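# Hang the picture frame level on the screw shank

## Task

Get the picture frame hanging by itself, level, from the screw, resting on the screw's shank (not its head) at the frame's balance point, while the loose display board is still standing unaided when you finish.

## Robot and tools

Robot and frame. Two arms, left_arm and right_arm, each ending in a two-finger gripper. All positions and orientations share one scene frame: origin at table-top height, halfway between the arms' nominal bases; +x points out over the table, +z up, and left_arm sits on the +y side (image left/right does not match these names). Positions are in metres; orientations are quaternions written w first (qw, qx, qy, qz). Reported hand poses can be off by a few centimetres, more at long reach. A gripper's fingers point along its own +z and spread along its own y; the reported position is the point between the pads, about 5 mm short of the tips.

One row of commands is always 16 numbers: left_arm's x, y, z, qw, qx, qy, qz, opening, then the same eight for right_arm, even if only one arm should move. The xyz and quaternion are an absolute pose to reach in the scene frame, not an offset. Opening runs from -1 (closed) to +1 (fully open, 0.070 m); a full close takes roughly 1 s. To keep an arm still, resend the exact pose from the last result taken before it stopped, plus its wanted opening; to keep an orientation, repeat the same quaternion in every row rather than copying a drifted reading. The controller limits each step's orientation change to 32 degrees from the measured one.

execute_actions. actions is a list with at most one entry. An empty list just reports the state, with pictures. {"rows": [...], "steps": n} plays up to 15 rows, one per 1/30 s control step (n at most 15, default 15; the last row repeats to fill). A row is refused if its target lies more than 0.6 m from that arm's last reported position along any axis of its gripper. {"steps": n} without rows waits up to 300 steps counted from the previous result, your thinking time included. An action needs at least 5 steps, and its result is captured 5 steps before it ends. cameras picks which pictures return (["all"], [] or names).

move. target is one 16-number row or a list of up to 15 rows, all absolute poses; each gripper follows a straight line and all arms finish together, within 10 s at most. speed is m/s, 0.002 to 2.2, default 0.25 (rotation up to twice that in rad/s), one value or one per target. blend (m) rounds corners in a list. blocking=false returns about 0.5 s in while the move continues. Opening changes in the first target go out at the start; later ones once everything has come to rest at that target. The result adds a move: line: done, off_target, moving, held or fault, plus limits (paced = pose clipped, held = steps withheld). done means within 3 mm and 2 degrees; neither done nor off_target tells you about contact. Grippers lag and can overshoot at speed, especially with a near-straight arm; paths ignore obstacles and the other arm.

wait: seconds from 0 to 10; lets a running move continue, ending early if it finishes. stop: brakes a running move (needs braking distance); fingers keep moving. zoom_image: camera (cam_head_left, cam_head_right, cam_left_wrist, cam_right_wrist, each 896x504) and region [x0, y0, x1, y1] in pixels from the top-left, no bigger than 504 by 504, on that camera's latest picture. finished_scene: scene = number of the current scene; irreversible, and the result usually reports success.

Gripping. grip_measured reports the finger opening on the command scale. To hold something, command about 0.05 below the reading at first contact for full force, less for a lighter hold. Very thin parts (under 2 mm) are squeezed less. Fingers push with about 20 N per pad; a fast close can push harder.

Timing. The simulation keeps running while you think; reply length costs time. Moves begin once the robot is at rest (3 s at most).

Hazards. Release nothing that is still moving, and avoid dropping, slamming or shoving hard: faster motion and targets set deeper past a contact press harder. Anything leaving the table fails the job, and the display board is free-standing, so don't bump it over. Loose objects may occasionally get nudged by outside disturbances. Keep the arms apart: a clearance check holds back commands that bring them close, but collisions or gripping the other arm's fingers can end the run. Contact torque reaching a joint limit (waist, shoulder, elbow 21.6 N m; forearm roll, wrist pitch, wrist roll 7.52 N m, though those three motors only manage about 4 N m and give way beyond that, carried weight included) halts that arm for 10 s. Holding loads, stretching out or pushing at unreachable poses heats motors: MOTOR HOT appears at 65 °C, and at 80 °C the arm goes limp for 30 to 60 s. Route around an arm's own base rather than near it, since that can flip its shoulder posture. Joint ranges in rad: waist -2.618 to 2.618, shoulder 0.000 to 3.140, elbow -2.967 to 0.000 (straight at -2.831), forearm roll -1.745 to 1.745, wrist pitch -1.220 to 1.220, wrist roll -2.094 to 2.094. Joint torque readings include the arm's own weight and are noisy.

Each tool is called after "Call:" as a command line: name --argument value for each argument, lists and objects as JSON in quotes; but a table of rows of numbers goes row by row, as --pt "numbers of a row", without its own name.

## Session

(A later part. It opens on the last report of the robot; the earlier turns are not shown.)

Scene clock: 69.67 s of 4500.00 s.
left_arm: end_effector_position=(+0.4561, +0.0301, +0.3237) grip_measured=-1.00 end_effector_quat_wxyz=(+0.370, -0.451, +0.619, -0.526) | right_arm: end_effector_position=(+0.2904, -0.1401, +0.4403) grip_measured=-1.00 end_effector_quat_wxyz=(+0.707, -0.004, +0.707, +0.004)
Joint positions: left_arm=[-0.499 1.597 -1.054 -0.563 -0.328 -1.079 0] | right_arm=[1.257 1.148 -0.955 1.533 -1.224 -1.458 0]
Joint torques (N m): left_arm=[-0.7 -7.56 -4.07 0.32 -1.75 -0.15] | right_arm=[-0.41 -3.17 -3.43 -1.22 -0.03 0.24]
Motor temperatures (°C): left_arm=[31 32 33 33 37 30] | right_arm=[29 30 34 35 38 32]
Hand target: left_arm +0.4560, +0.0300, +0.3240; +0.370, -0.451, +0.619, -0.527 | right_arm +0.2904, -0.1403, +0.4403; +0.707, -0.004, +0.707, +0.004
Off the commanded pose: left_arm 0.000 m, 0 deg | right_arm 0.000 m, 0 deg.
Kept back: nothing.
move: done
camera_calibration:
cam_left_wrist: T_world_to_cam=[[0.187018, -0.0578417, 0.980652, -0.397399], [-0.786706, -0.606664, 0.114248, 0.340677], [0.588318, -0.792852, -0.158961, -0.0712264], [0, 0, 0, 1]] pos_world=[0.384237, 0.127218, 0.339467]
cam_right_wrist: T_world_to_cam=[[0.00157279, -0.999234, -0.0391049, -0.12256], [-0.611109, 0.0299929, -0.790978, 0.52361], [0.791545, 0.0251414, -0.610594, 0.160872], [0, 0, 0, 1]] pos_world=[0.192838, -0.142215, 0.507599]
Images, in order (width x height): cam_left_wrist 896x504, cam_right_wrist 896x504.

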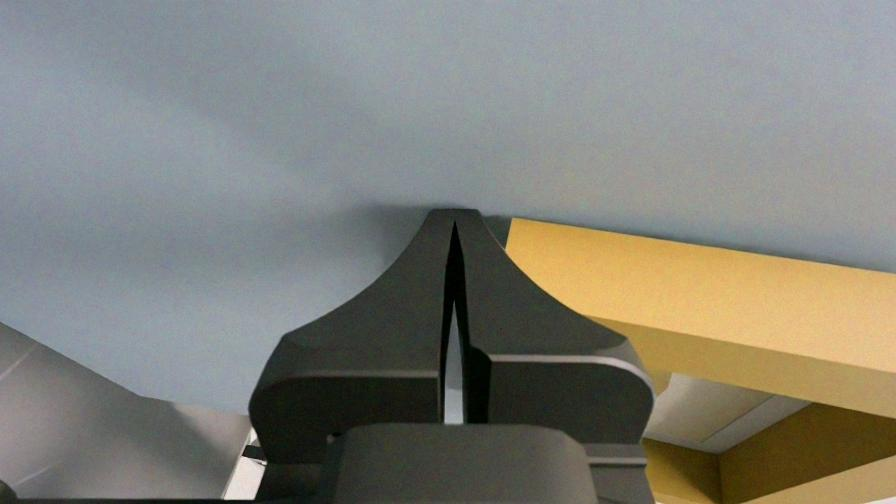

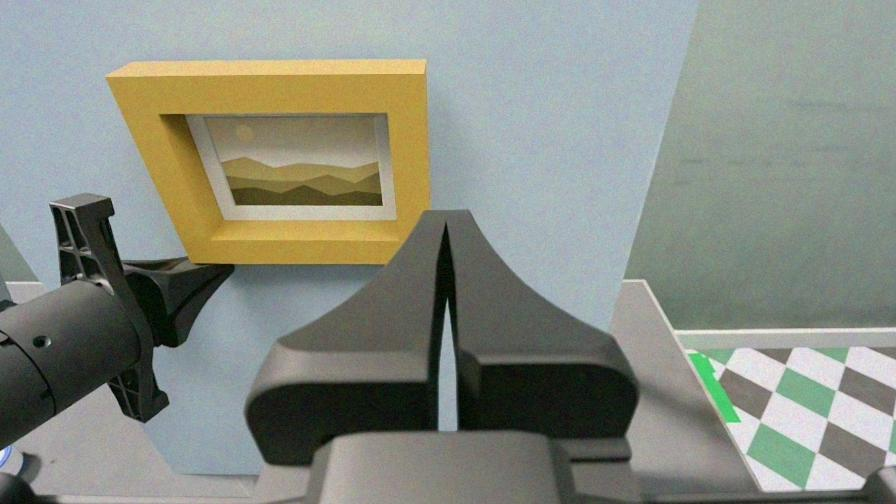

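Call:
move --target '[0.456,0.03,0.312,0.37,-0.451,0.619,-0.527,-1,0.2904,-0.1403,0.4403,0.707,-0.004,0.707,0.004,-1]' --cameras '["cam_left_wrist","cam_right_wrist"]' --speed 0.04

Call:
zoom_image --camera "cam_right_wrist" --region '[90, 40, 450, 300]'

Scene clock: 70.77 s of 4500.00 s.
left_arm: end_effector_position=(+0.4560, +0.0303, +0.3125) grip_measured=-1.00 end_effector_quat_wxyz=(+0.370, -0.451, +0.618, -0.527) | right_arm: end_effector_position=(+0.2904, -0.1401, +0.4403) grip_measured=-1.00 end_effector_quat_wxyz=(+0.707, -0.004, +0.707, +0.004)
Joint positions: left_arm=[-0.499 1.613 -1.022 -0.496 -0.371 -1.152 0] | right_arm=[1.257 1.148 -0.955 1.533 -1.224 -1.458 0]
Joint torques (N m): left_arm=[-0.38 -5.78 -3.09 0.1 -1.18 0.08] | right_arm=[-0.4 -3.14 -3.43 -1.22 -0.04 0.23]
Motor temperatures (°C): left_arm=[31 32 33 33 37 30] | right_arm=[29 30 34 35 38 32]
Hand target: left_arm +0.4560, +0.0300, +0.3120; +0.370, -0.451, +0.619, -0.527 | right_arm +0.2904, -0.1403, +0.4403; +0.707, -0.004, +0.707, +0.004
Off the commanded pose: left_arm 0.001 m, 0 deg | right_arm 0.000 m, 0 deg.
Kept back: nothing.
move: done
camera_calibration:
cam_left_wrist: T_world_to_cam=[[0.185176, -0.0559144, 0.981113, -0.385788], [-0.786616, -0.60685, 0.113882, 0.342082], [0.589021, -0.792847, -0.156357, -0.0740418], [0, 0, 0, 1]] pos_world=[0.384138, 0.127317, 0.327968]
cam_right_wrist: T_world_to_cam=[[0.00157279, -0.999234, -0.0391049, -0.12256], [-0.611109, 0.0299929, -0.790978, 0.52361], [0.791545, 0.0251414, -0.610594, 0.160872], [0, 0, 0, 1]] pos_world=[0.192838, -0.142215, 0.507599]
Images, in order (width x height): cam_left_wrist 896x504, cam_right_wrist 896x504.

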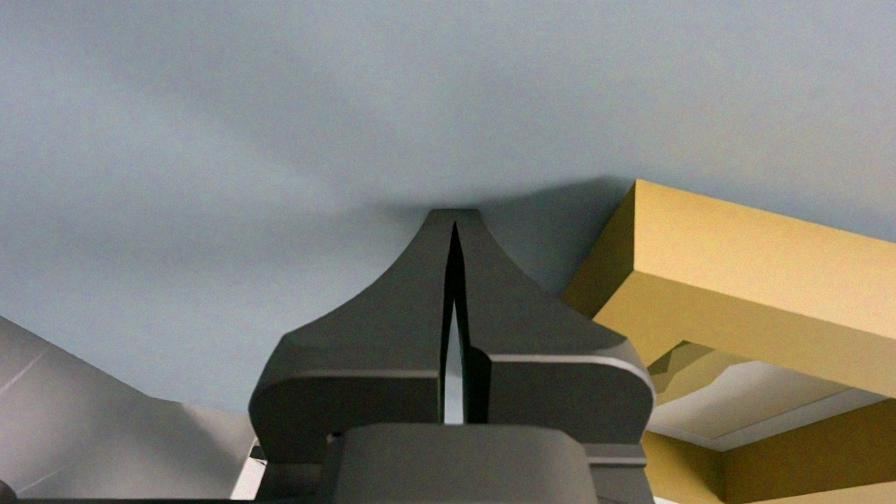

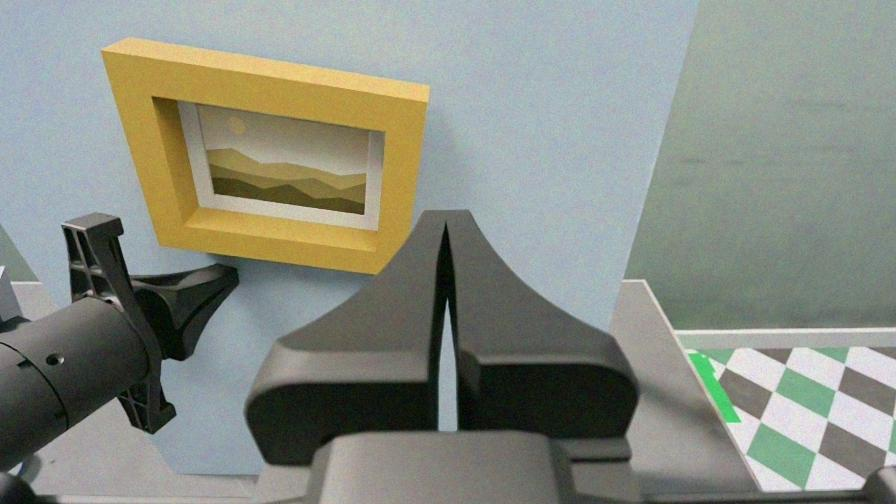

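Scaled by 1.400 from the camera's 896x504 image, which has a finer 1280x720 frame.

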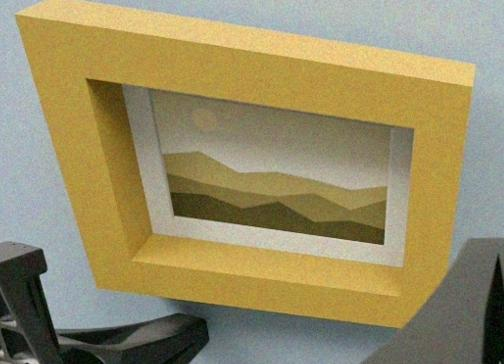

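Call:
execute_actions --actions '[]' --cameras '["cam_left_wrist","cam_right_wrist","cam_head_left","cam_head_right"]'

Call:
zoom_image --camera "cam_right_wrist" --region '[90, 40, 450, 300]'

Scene clock: 71.13 s of 4500.00 s.
left_arm: end_effector_position=(+0.4560, +0.0303, +0.3125) grip_measured=-1.00 end_effector_quat_wxyz=(+0.370, -0.451, +0.618, -0.527) | right_arm: end_effector_position=(+0.2904, -0.1401, +0.4403) grip_measured=-1.00 end_effector_quat_wxyz=(+0.707, -0.004, +0.707, +0.004)
Joint positions: left_arm=[-0.499 1.613 -1.022 -0.496 -0.371 -1.152 0] | right_arm=[1.257 1.148 -0.955 1.533 -1.224 -1.458 0]
Joint torques (N m): left_arm=[0.08 -5.67 -3.36 0.01 -1.07 0.12] | right_arm=[-0.37 -3.17 -3.44 -1.22 -0.04 0.23]
Motor temperatures (°C): left_arm=[31 32 33 33 37 30] | right_arm=[29 30 34 35 38 32]
Hand target: left_arm +0.4560, +0.0300, +0.3120; +0.370, -0.451, +0.619, -0.527 | right_arm +0.2904, -0.1403, +0.4403; +0.707, -0.004, +0.707, +0.004
Off the commanded pose: left_arm 0.001 m, 0 deg | right_arm 0.000 m, 0 deg.
Steps of this call (1-11: nothing new was sent). Readings (end_effector_position of left_arm | right_arm):
1: (+0.4560, +0.0303, +0.3125) | (+0.2904, -0.1401, +0.4403)
2: (+0.4560, +0.0303, +0.3125) | (+0.2904, -0.1401, +0.4403)
4: (+0.4560, +0.0303, +0.3125) | (+0.2904, -0.1401, +0.4403)
8: (+0.4560, +0.0303, +0.3125) | (+0.2904, -0.1401, +0.4403)
11: the state above
camera_calibration:
cam_left_wrist: T_world_to_cam=[[0.185176, -0.0559144, 0.981113, -0.385788], [-0.786616, -0.60685, 0.113882, 0.342082], [0.589021, -0.792847, -0.156357, -0.0740418], [0, 0, 0, 1]] pos_world=[0.384138, 0.127317, 0.327968]
cam_right_wrist: T_world_to_cam=[[0.00157279, -0.999234, -0.0391049, -0.12256], [-0.611109, 0.0299929, -0.790978, 0.52361], [0.791545, 0.0251414, -0.610594, 0.160872], [0, 0, 0, 1]] pos_world=[0.192838, -0.142215, 0.507599]

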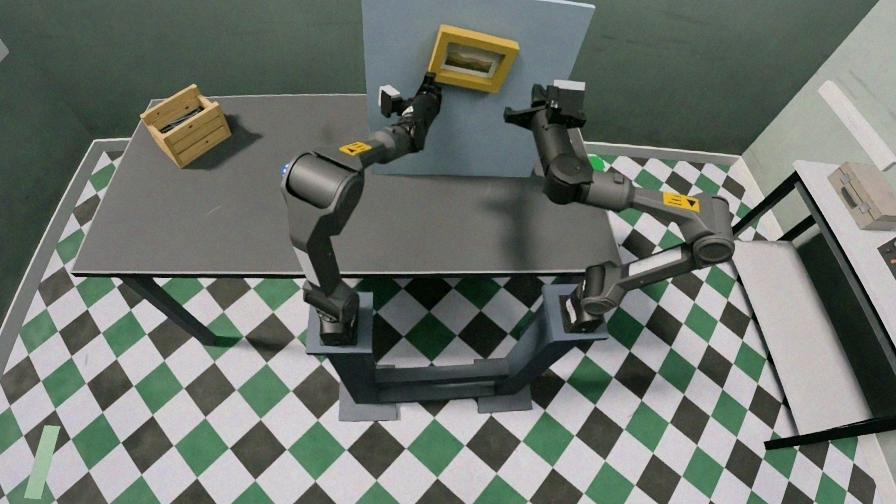

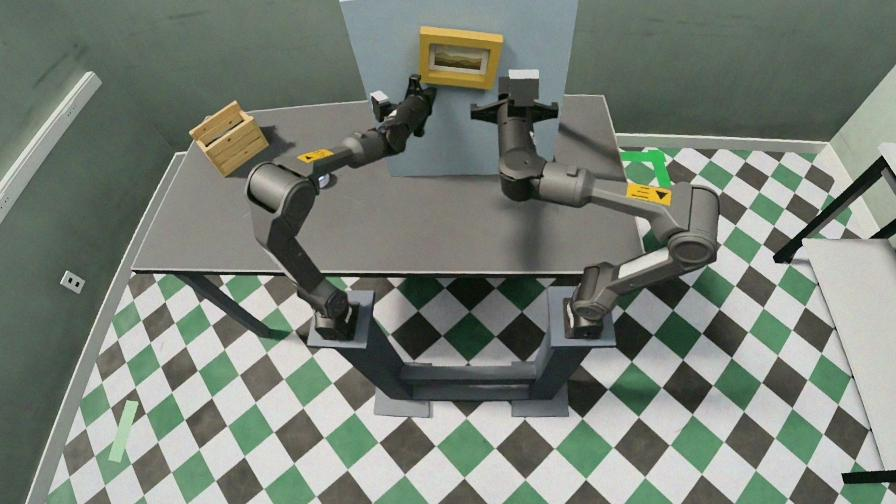

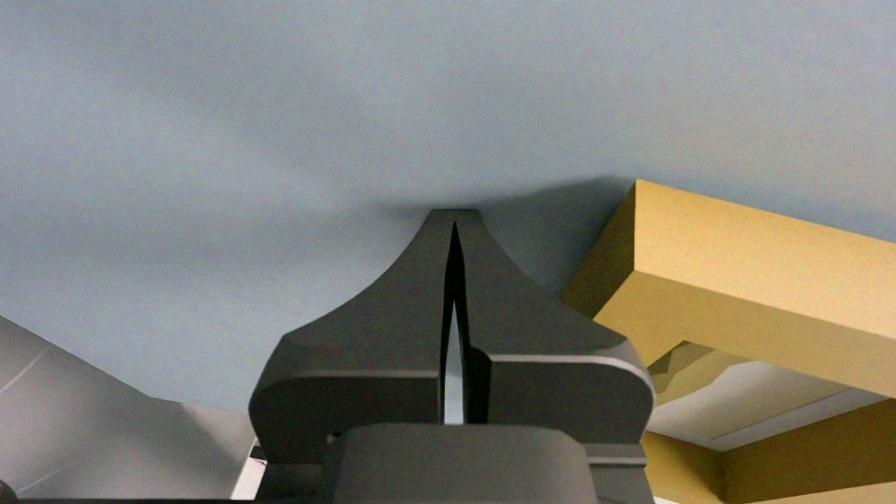

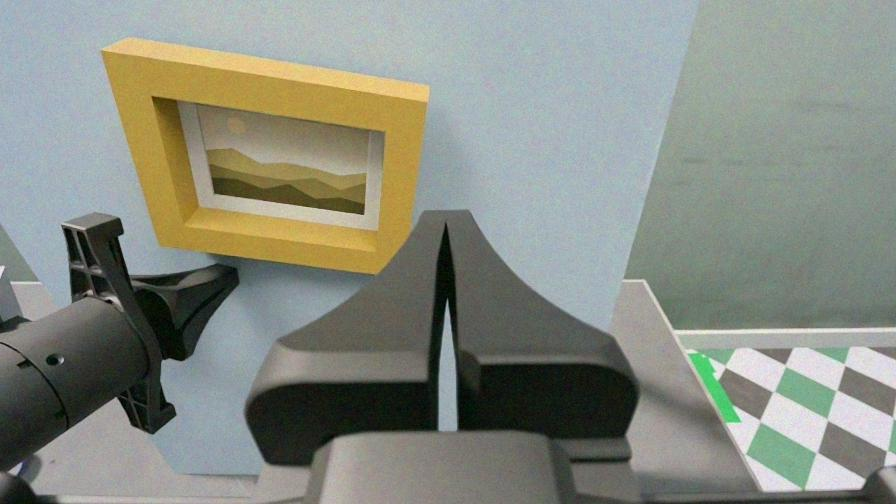

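Scaled by 1.400 from the camera's 896x504 image, which has a finer 1280x720 frame.

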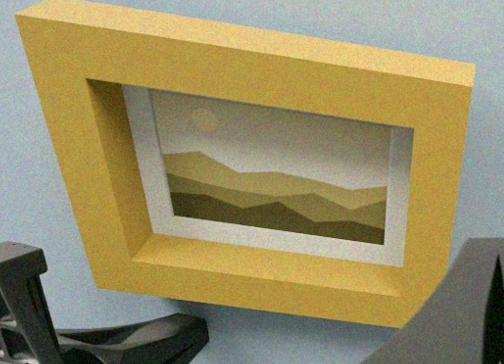

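Call:
move --pt "0.43 0.05 0.295 0.37 -0.451 0.619 -0.527 -1 0.2904 -0.1403 0.4403 0.707 -0.004 0.707 0.004 -1" --pt "0.32 0.10 0.36 0.6 -0.3 0.65 -0.35 -1 0.2904 -0.1403 0.4403 0.707 -0.004 0.707 0.004 -1" --pt "0.34 0.03 0.405 0.7044 0.0616 0.7044 0.0616 0.3 0.2904 -0.1403 0.4403 0.707 -0.004 0.707 0.004 -1" --pt "0.385 0.0257 0.405 0.7044 0.0616 0.7044 0.0616 0.3 0.2904 -0.1403 0.4403 0.707 -0.004 0.707 0.004 -1" --cameras '["cam_left_wrist","cam_right_wrist"]' --speed '[0.15,0.3,0.3,0.2]' --blend '[0.02,0.03,0.02,0.0]'

Scene clock: 79.87 s of 4500.00 s.
left_arm: end_effector_position=(+0.3855, +0.0256, +0.4048) grip_measured=+0.30 end_effector_quat_wxyz=(+0.704, +0.062, +0.704, +0.062) | right_arm: end_effector_position=(+0.2904, -0.1401, +0.4403) grip_measured=-1.00 end_effector_quat_wxyz=(+0.707, -0.004, +0.707, +0.004)
Joint positions: left_arm=[-0.916 1.5 -1.12 -1.356 -0.953 1.385 0.046] | right_arm=[1.257 1.148 -0.955 1.533 -1.224 -1.458 0]
Joint torques (N m): left_arm=[-0.82 -6.34 -2.58 0.6 -0.68 -0.11] | right_arm=[-0.24 -3.06 -3.49 -1.14 -0.11 0.17]
Motor temperatures (°C): left_arm=[31 32 33 33 37 30] | right_arm=[29 30 34 35 38 32]
Hand target: left_arm +0.3850, +0.0257, +0.4050; +0.704, +0.062, +0.704, +0.062 | right_arm +0.2904, -0.1403, +0.4403; +0.707, -0.004, +0.707, +0.004
Off the commanded pose: left_arm 0.001 m, 0 deg | right_arm 0.000 m, 0 deg.
Kept back: nothing.
move: done; blend cut to 0.0185 m at target 1, 0 m at target 3
camera_calibration:
cam_left_wrist: T_world_to_cam=[[0.0237348, -0.982352, -0.185532, 0.0945893], [-0.560303, 0.140626, -0.816263, 0.54342], [0.827947, 0.123328, -0.547077, 0.02078], [0, 0, 0, 1]] pos_world=[0.28503, 0.0139384, 0.472491]
cam_right_wrist: T_world_to_cam=[[0.00157279, -0.999234, -0.0391049, -0.12256], [-0.611109, 0.0299929, -0.790978, 0.52361], [0.791545, 0.0251414, -0.610594, 0.160872], [0, 0, 0, 1]] pos_world=[0.192838, -0.142215, 0.507599]
Images, in order (width x height): cam_left_wrist 896x504, cam_right_wrist 896x504.

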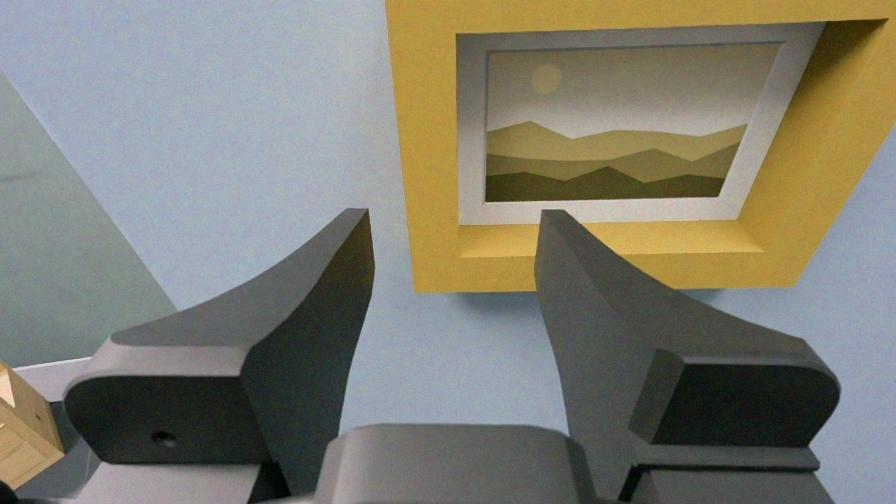

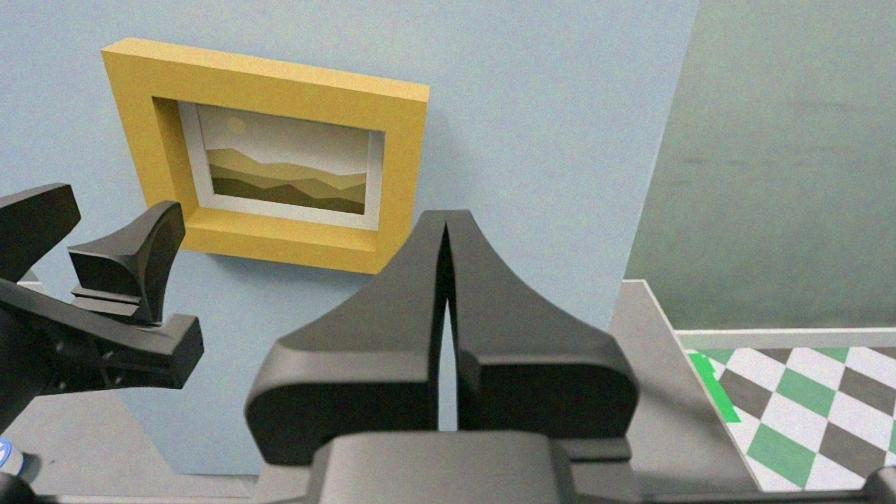

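Call:
move --pt "0.40 0.034 0.4065 0.7044 0.0616 0.7044 0.0616 0.3 0.2904 -0.1403 0.4403 0.707 -0.004 0.707 0.004 -1" --pt "0.428 0.034 0.4065 0.7044 0.0616 0.7044 0.0616 0.3 0.2904 -0.1403 0.4403 0.707 -0.004 0.707 0.004 -1" --cameras '["cam_left_wrist","cam_right_wrist"]' --speed '[0.1,0.1]'

Scene clock: 81.10 s of 4500.00 s.
left_arm: end_effector_position=(+0.4286, +0.0340, +0.4063) grip_measured=+0.30 end_effector_quat_wxyz=(+0.704, +0.062, +0.705, +0.062) | right_arm: end_effector_position=(+0.2904, -0.1401, +0.4403) grip_measured=-1.00 end_effector_quat_wxyz=(+0.707, -0.004, +0.707, +0.004)
Joint positions: left_arm=[-0.778 1.575 -1.211 -1.303 -0.821 1.363 0.046] | right_arm=[1.257 1.148 -0.955 1.533 -1.224 -1.458 0]
Joint torques (N m): left_arm=[-0.78 -6.63 -2.78 0.54 -0.77 -0.15] | right_arm=[-0.21 -3.06 -3.52 -1.13 -0.13 0.16]
Motor temperatures (°C): left_arm=[31 32 33 33 37 30] | right_arm=[29 30 34 35 38 32]
Hand target: left_arm +0.4280, +0.0340, +0.4065; +0.704, +0.062, +0.704, +0.062 | right_arm +0.2904, -0.1403, +0.4403; +0.707, -0.004, +0.707, +0.004
Off the commanded pose: left_arm 0.001 m, 0 deg | right_arm 0.000 m, 0 deg.
Kept back: nothing.
move: done
camera_calibration:
cam_left_wrist: T_world_to_cam=[[0.0235425, -0.982513, -0.184701, 0.101965], [-0.560522, 0.140009, -0.816218, 0.567648], [0.827805, 0.122745, -0.547424, -0.0149202], [0, 0, 0, 1]] pos_world=[0.32813, 0.0225378, 0.473991]
cam_right_wrist: T_world_to_cam=[[0.00157279, -0.999234, -0.0391049, -0.12256], [-0.611109, 0.0299929, -0.790978, 0.52361], [0.791545, 0.0251414, -0.610594, 0.160872], [0, 0, 0, 1]] pos_world=[0.192838, -0.142215, 0.507599]
Images, in order (width x height): cam_left_wrist 896x504, cam_right_wrist 896x504.

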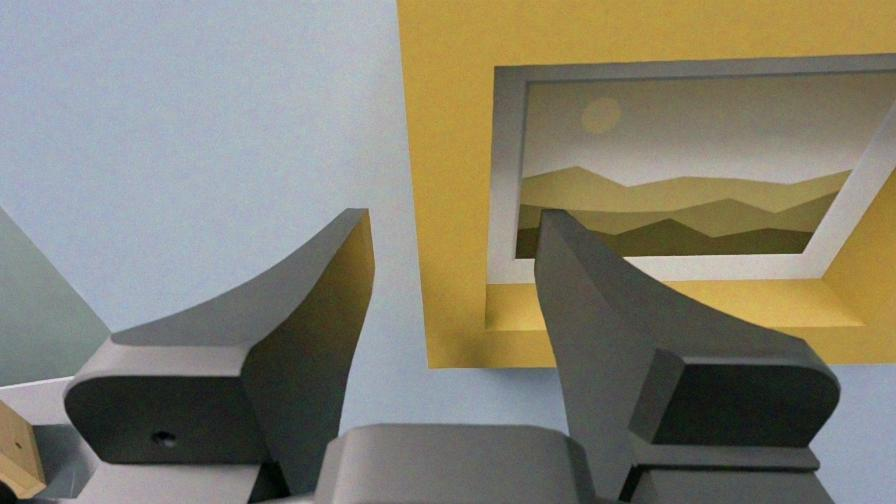

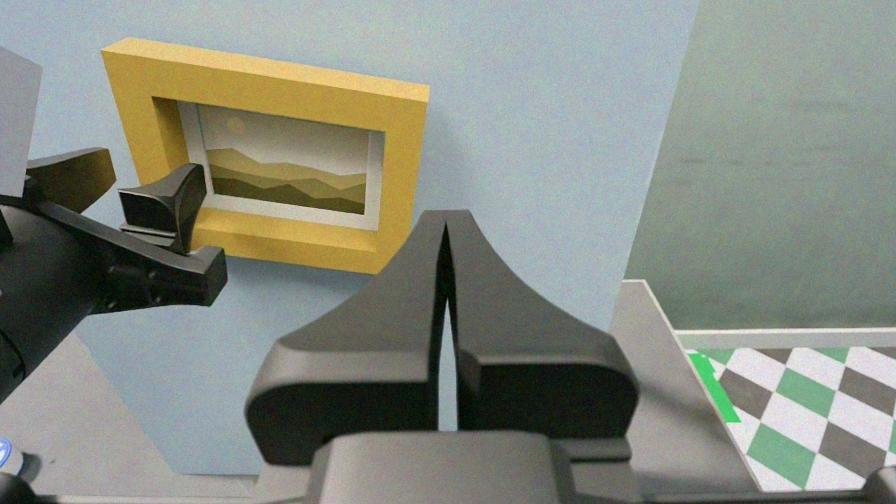

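Call:
move --pt "0.452 0.034 0.4065 0.7044 0.0616 0.7044 0.0616 0.3 0.2904 -0.1403 0.4403 0.707 -0.004 0.707 0.004 -1" --pt "0.452 0.034 0.4065 0.7044 0.0616 0.7044 0.0616 -0.30 0.2904 -0.1403 0.4403 0.707 -0.004 0.707 0.004 -1" --cameras '["cam_left_wrist","cam_right_wrist"]' --speed '[0.06,0.1]'

Scene clock: 82.87 s of 4500.00 s.
left_arm: end_effector_position=(+0.4521, +0.0345, +0.4064) grip_measured=-0.29 end_effector_quat_wxyz=(+0.704, +0.061, +0.704, +0.063) | right_arm: end_effector_position=(+0.2904, -0.1401, +0.4403) grip_measured=-1.00 end_effector_quat_wxyz=(+0.707, -0.004, +0.707, +0.004)
Joint positions: left_arm=[-0.723 1.634 -1.281 -1.285 -0.768 1.359 0.025] | right_arm=[1.257 1.148 -0.955 1.533 -1.224 -1.458 0]
Joint torques (N m): left_arm=[-0.15 -6.27 -4 0.9 0.11 -0.19] | right_arm=[-0.18 -3.03 -3.58 -1.11 -0.14 0.14]
Motor temperatures (°C): left_arm=[31 32 33 33 37 30] | right_arm=[29 30 34 35 38 32]
Hand target: left_arm +0.4520, +0.0340, +0.4065; +0.704, +0.062, +0.704, +0.062 | right_arm +0.2904, -0.1403, +0.4403; +0.707, -0.004, +0.707, +0.004
Off the commanded pose: left_arm 0.001 m, 0 deg | right_arm 0.000 m, 0 deg.
Kept back: nothing.
move: done
camera_calibration:
cam_left_wrist: T_world_to_cam=[[0.0251789, -0.982338, -0.185411, 0.101385], [-0.56033, 0.139729, -0.816398, 0.580898], [0.827886, 0.124447, -0.546916, -0.0346514], [0, 0, 0, 1]] pos_world=[0.35163, 0.0227387, 0.474091]
cam_right_wrist: T_world_to_cam=[[0.00157279, -0.999234, -0.0391049, -0.12256], [-0.611109, 0.0299929, -0.790978, 0.52361], [0.791545, 0.0251414, -0.610594, 0.160872], [0, 0, 0, 1]] pos_world=[0.192838, -0.142215, 0.507599]
Images, in order (width x height): cam_left_wrist 896x504, cam_right_wrist 896x504.

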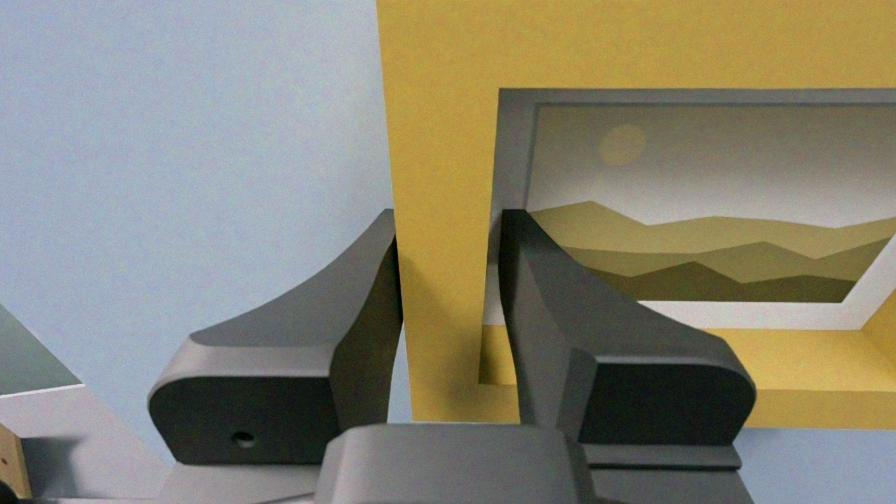

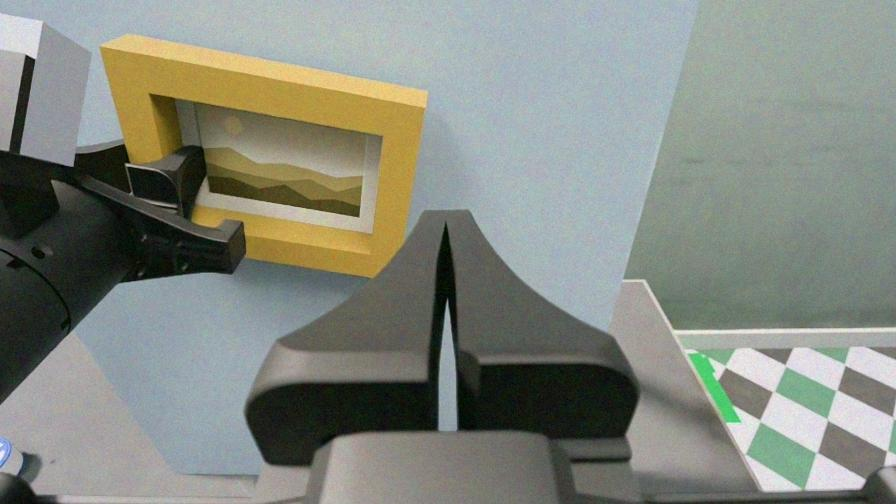

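Call:
move --target '[0.452,0.0345,0.4065,0.7044,0.0616,0.7044,0.0616,-0.45,0.2904,-0.1403,0.4403,0.707,-0.004,0.707,0.004,-1]' --cameras '["cam_left_wrist","cam_right_wrist"]' --speed 0.1

Call:
zoom_image --camera "cam_right_wrist" --region '[90, 20, 450, 280]'

Scene clock: 83.90 s of 4500.00 s.
left_arm: end_effector_position=(+0.4521, +0.0337, +0.4062) grip_measured=-0.44 end_effector_quat_wxyz=(+0.704, +0.063, +0.705, +0.061) | right_arm: end_effector_position=(+0.2904, -0.1401, +0.4403) grip_measured=-1.00 end_effector_quat_wxyz=(+0.707, -0.004, +0.707, +0.004)
Joint positions: left_arm=[-0.723 1.634 -1.281 -1.284 -0.765 1.358 0.02] | right_arm=[1.257 1.148 -0.955 1.533 -1.224 -1.458 0]
Joint torques (N m): left_arm=[1.42 -8.88 -3.44 0.6 -1.27 -0.32] | right_arm=[-0.13 -3.04 -3.6 -1.1 -0.14 0.14]
Motor temperatures (°C): left_arm=[31 32 33 33 37 30] | right_arm=[29 30 34 35 38 32]
Hand target: left_arm +0.4520, +0.0345, +0.4065; +0.704, +0.062, +0.704, +0.062 | right_arm +0.2904, -0.1403, +0.4403; +0.707, -0.004, +0.707, +0.004
Off the commanded pose: left_arm 0.001 m, 0 deg | right_arm 0.000 m, 0 deg.
Kept back: nothing.
move: done
camera_calibration:
cam_left_wrist: T_world_to_cam=[[0.0215033, -0.982436, -0.185356, 0.102241], [-0.560412, 0.141689, -0.816004, 0.580671], [0.827935, 0.121422, -0.547522, -0.0343191], [0, 0, 0, 1]] pos_world=[0.35163, 0.0223378, 0.473991]
cam_right_wrist: T_world_to_cam=[[0.00157279, -0.999234, -0.0391049, -0.12256], [-0.611109, 0.0299929, -0.790978, 0.52361], [0.791545, 0.0251414, -0.610594, 0.160872], [0, 0, 0, 1]] pos_world=[0.192838, -0.142215, 0.507599]
Images, in order (width x height): cam_left_wrist 896x504, cam_right_wrist 896x504.

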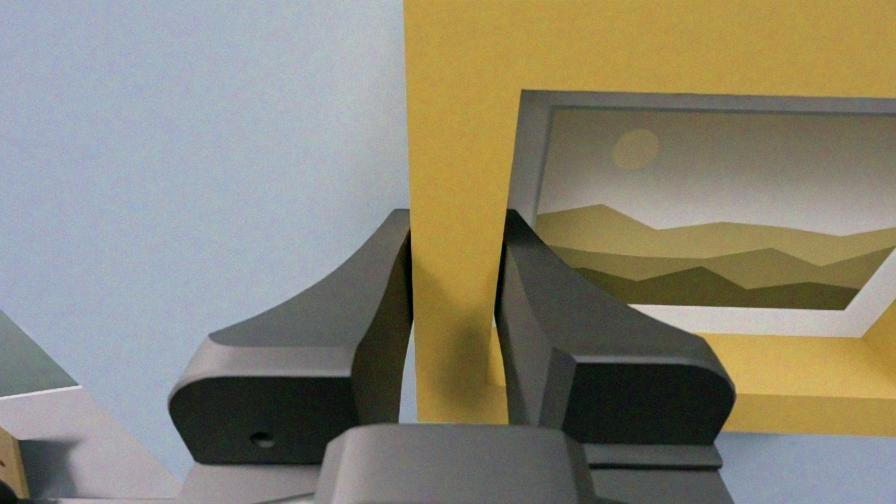

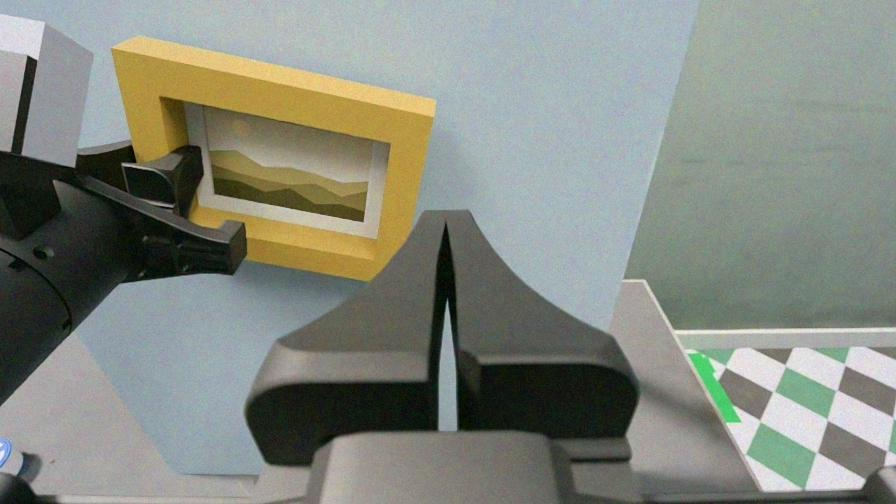

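Scaled by 1.400 from the camera's 896x504 image, which has a finer 1280x720 frame.

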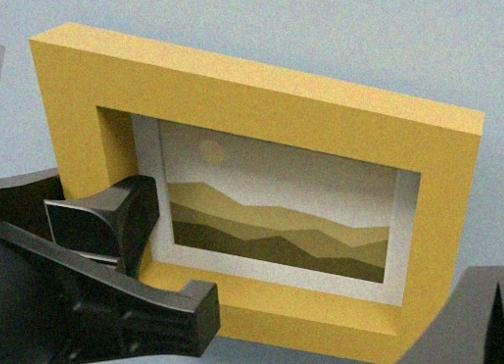

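Call:
move --pt "0.452 0.0345 0.4065 0.7044 0.0616 0.7044 0.0616 -0.5 0.30 -0.18 0.56 0.599 -0.044 0.789 0.133 -1" --pt "0.452 0.0345 0.4065 0.7044 0.0616 0.7044 0.0616 -0.5 0.43 -0.07 0.575 0.599 -0.044 0.789 0.133 -1" --cameras '["cam_left_wrist","cam_right_wrist","cam_head_right"]' --speed 0.35 --blend '[0.03,0]'

Call:
zoom_image --camera "cam_right_wrist" --region '[280, 300, 640, 504]'

Scene clock: 86.90 s of 4500.00 s.
left_arm: end_effector_position=(+0.4518, +0.0343, +0.4069) grip_measured=-0.45 end_effector_quat_wxyz=(+0.705, +0.061, +0.704, +0.061) | right_arm: end_effector_position=(+0.4298, -0.0701, +0.5752) grip_measured=-1.00 end_effector_quat_wxyz=(+0.744, -0.007, +0.657, +0.126)
Joint positions: left_arm=[-0.723 1.632 -1.28 -1.284 -0.766 1.357 0.019] | right_arm=[0.792 1.598 -1.796 1.75 -0.595 -1.721 0]
Joint torques (N m): left_arm=[4.29 -6.86 -3.72 -0.04 -2.03 -0.22] | right_arm=[-0.27 -6.95 -3.48 -0.33 0.34 0.2]
Motor temperatures (°C): left_arm=[31 32 33 33 37 30] | right_arm=[29 30 34 35 38 32]
Hand target: left_arm +0.4520, +0.0345, +0.4065; +0.704, +0.062, +0.704, +0.062 | right_arm +0.4299, -0.0700, +0.5747; +0.743, -0.007, +0.657, +0.126
Off the commanded pose: left_arm 0.001 m, 0 deg | right_arm 0.000 m, 23 deg.
joint sent to its limit (right arm) — joint 4 (forearm roll), upper limit.
Kept back: nothing.
move: off_target (right_arm); blend cut to 0 m at target 1
camera_calibration:
cam_left_wrist: T_world_to_cam=[[0.0228272, -0.982747, -0.183542, 0.101633], [-0.559554, 0.139581, -0.816956, 0.580995], [0.828479, 0.12135, -0.546714, -0.0342229], [0, 0, 0, 1]] pos_world=[0.351131, 0.0229368, 0.47459]
cam_right_wrist: T_world_to_cam=[[0.190503, -0.962218, -0.194539, -0.0367963], [-0.51826, 0.0697247, -0.852376, 0.71161], [0.833736, 0.263202, -0.485396, 0.057715], [0, 0, 0, 1]] pos_world=[0.32769, -0.100214, 0.627416]
Images, in order (width x height): cam_head_right 896x504, cam_left_wrist 896x504, cam_right_wrist 896x504.

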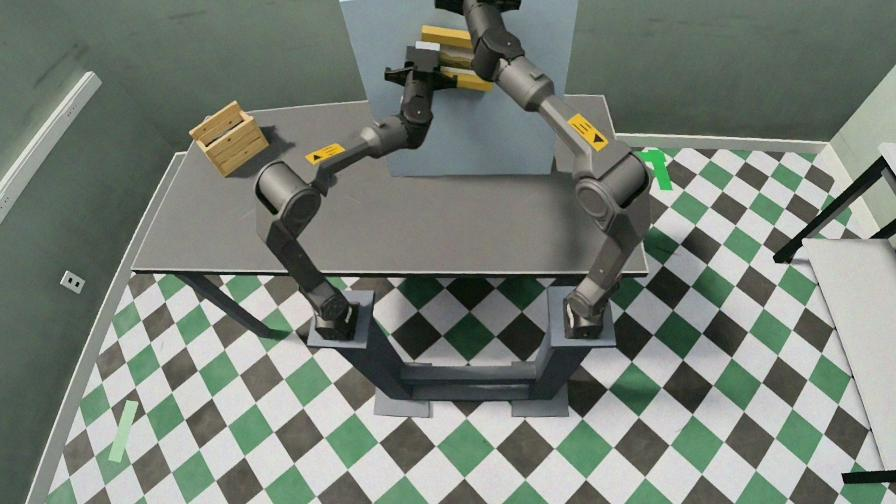

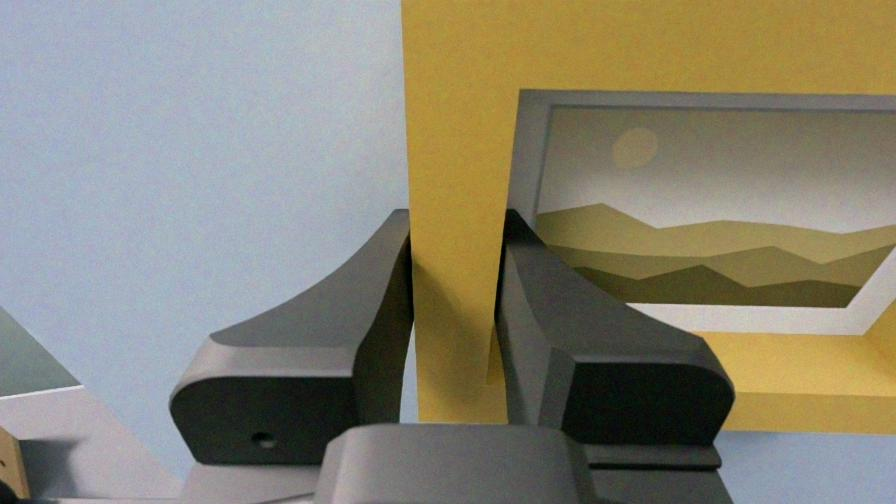

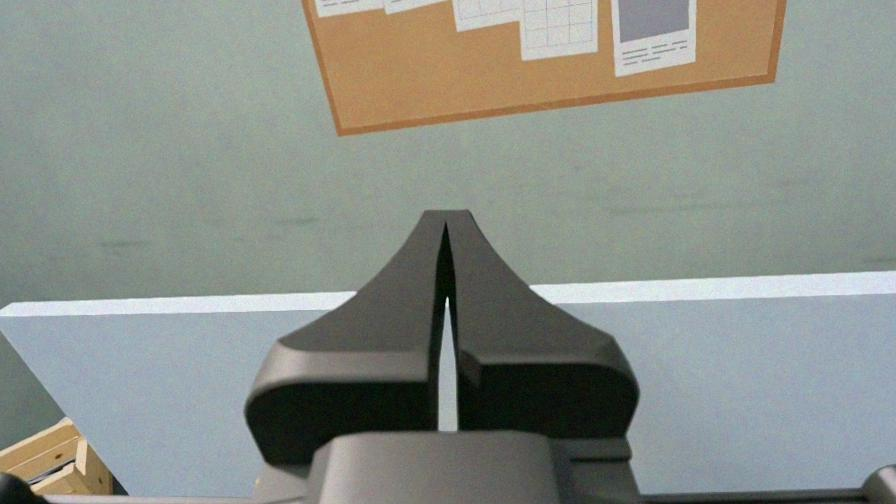

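Scaled by 1.400 from the camera's 896x504 image, which has a finer 1280x720 frame.

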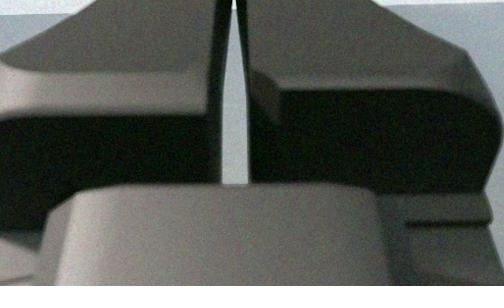

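Call:
move --pt "0.452 0.0345 0.4065 0.7044 0.0616 0.7044 0.0616 -0.5 0.33 -0.30 0.50 0.45 -0.05 0.88 0.10 0.98" --pt "0.452 0.0345 0.4065 0.7044 0.0616 0.7044 0.0616 -0.5 0.33 -0.36 0.42 0.3214 0 0.947 0 0.98" --pt "0.452 0.0345 0.4065 0.7044 0.0616 0.7044 0.0616 -0.5 0.34 -0.20 0.57 0.55 -0.044 0.82 0.1 0.98" --pt "0.452 0.0345 0.4065 0.7044 0.0616 0.7044 0.0616 -0.5 0.43 -0.065 0.57 0.599 -0.044 0.789 0.133 0.98" --cameras '["cam_right_wrist"]' --speed 0.4 --blend '[0.03,0.03,0.03,0]'

Call:
zoom_image --camera "cam_right_wrist" --region '[280, 300, 640, 504]'

Scene clock: 90.43 s of 4500.00 s.
left_arm: end_effector_position=(+0.4518, +0.0343, +0.4069) grip_measured=-0.45 end_effector_quat_wxyz=(+0.705, +0.061, +0.704, +0.061) | right_arm: end_effector_position=(+0.4301, -0.0649, +0.5696) grip_measured=+0.98 end_effector_quat_wxyz=(+0.740, -0.009, +0.661, +0.127)
Joint positions: left_arm=[-0.723 1.632 -1.28 -1.284 -0.766 1.357 0.019] | right_arm=[0.802 1.604 -1.791 1.75 -0.601 -1.716 0.069]
Joint torques (N m): left_arm=[4.67 -6.61 -2.9 -0.04 -2.28 -0.3] | right_arm=[0.02 -7 -3.56 0.02 0.33 0.21]
Motor temperatures (°C): left_arm=[31 32 33 33 37 30] | right_arm=[29 31 34 35 38 32]
Hand target: left_arm +0.4520, +0.0345, +0.4065; +0.704, +0.062, +0.704, +0.062 | right_arm +0.4299, -0.0650, +0.5697; +0.740, -0.009, +0.661, +0.127
Off the commanded pose: left_arm 0.001 m, 0 deg | right_arm 0.000 m, 22 deg.
joint sent to its limit (right arm) — joint 4 (forearm roll), upper limit.
Kept back: nothing.
move: off_target (right_arm); limits=paced
camera_calibration:
cam_right_wrist: T_world_to_cam=[[0.192926, -0.961925, -0.193597, -0.0344992], [-0.528041, 0.0645142, -0.846765, 0.707273], [0.827014, 0.26559, -0.49549, 0.062108], [0, 0, 0, 1]] pos_world=[0.328761, -0.09531, 0.622988]
Images, in order (width x height): cam_right_wrist 896x504.

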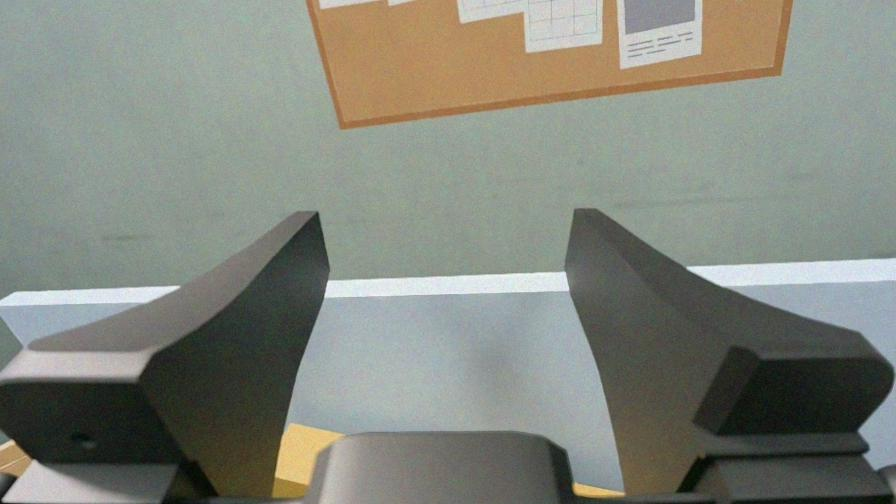

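Scaled by 1.400 from the camera's 896x504 image, which has a finer 1280x720 frame.

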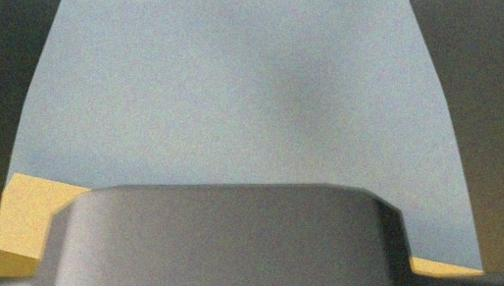

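Call:
move --pt "0.452 0.0345 0.4065 0.7044 0.0616 0.7044 0.0616 -0.55 0.30 -0.18 0.55 0.74 -0.009 0.661 0.127 -1" --pt "0.452 0.0385 0.4075 0.7044 0.0616 0.7044 0.0616 -0.55 0.2904 -0.1403 0.4403 0.707 -0.004 0.707 0.004 -1" --pt "0.452 0.0418 0.4084 0.7044 0.0616 0.7044 0.0616 -0.55 0.2904 -0.1403 0.4403 0.707 -0.004 0.707 0.004 -1" --cameras '["cam_left_wrist","cam_right_wrist"]' --speed '[0.3,0.3,0.02]' --blend '[0.03,0,0]'

Call:
zoom_image --camera "cam_right_wrist" --region '[90, 20, 450, 280]'

Scene clock: 94.47 s of 4500.00 s.
left_arm: end_effector_position=(+0.4518, +0.0409, +0.4074) grip_measured=-0.44 end_effector_quat_wxyz=(+0.704, +0.063, +0.705, +0.061) | right_arm: end_effector_position=(+0.2904, -0.1401, +0.4399) grip_measured=-1.00 end_effector_quat_wxyz=(+0.707, -0.004, +0.707, +0.004)
Joint positions: left_arm=[-0.705 1.615 -1.264 -1.278 -0.747 1.356 0.019] | right_arm=[1.257 1.149 -0.954 1.532 -1.224 -1.457 0]
Joint torques (N m): left_arm=[10.41 -8.54 -3 -0.6 -4.21 -0.58] | right_arm=[-0.44 -3.22 -4.57 -1.18 0 -0.13]
Motor temperatures (°C): left_arm=[31 32 33 33 38 30] | right_arm=[29 31 34 35 38 32]
Hand target: left_arm +0.4520, +0.0418, +0.4084; +0.704, +0.062, +0.704, +0.062 | right_arm +0.2904, -0.1403, +0.4403; +0.707, -0.004, +0.707, +0.004
Off the commanded pose: left_arm 0.001 m, 0 deg | right_arm 0.000 m, 0 deg.
Kept back: nothing.
move: done; blend cut to 0 m at target 1
camera_calibration:
cam_left_wrist: T_world_to_cam=[[0.0204488, -0.982276, -0.186323, 0.110388], [-0.561596, 0.142898, -0.814979, 0.580436], [0.827159, 0.121304, -0.54872, -0.0333871], [0, 0, 0, 1]] pos_world=[0.35133, 0.0295383, 0.475291]
cam_right_wrist: T_world_to_cam=[[0.00133132, -0.999293, -0.0375704, -0.123224], [-0.610694, 0.0289383, -0.791337, 0.523166], [0.791865, 0.0239976, -0.610224, 0.160153], [0, 0, 0, 1]] pos_world=[0.192839, -0.14212, 0.5071]
Images, in order (width x height): cam_left_wrist 896x504, cam_right_wrist 896x504.

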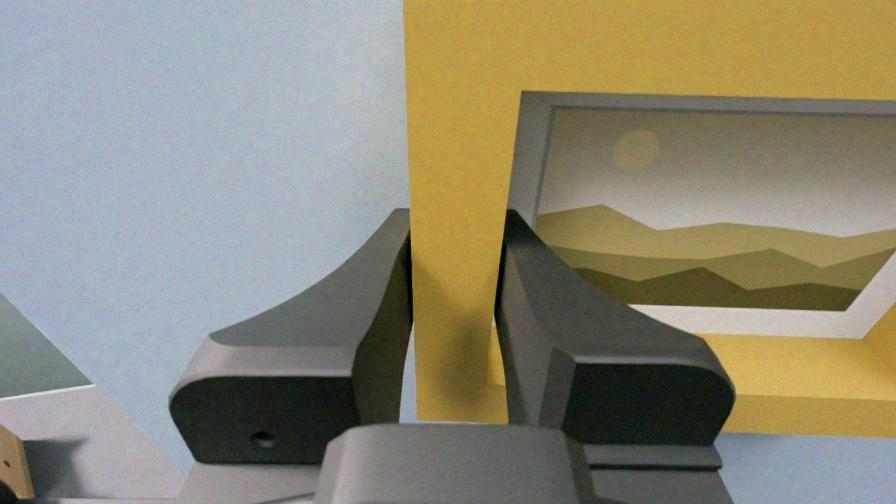

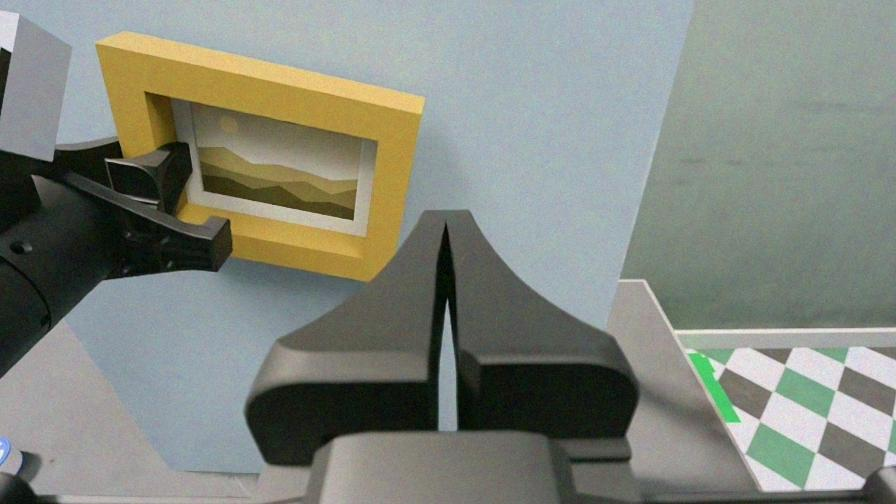

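Scaled by 1.400 from the camera's 896x504 image, which has a finer 1280x720 frame.

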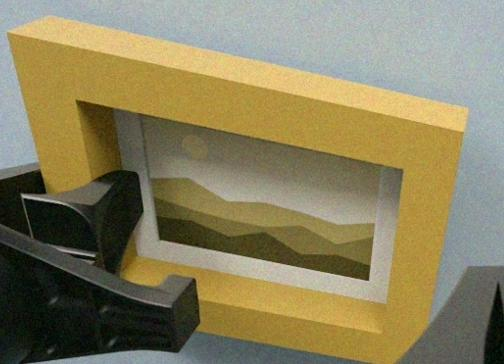

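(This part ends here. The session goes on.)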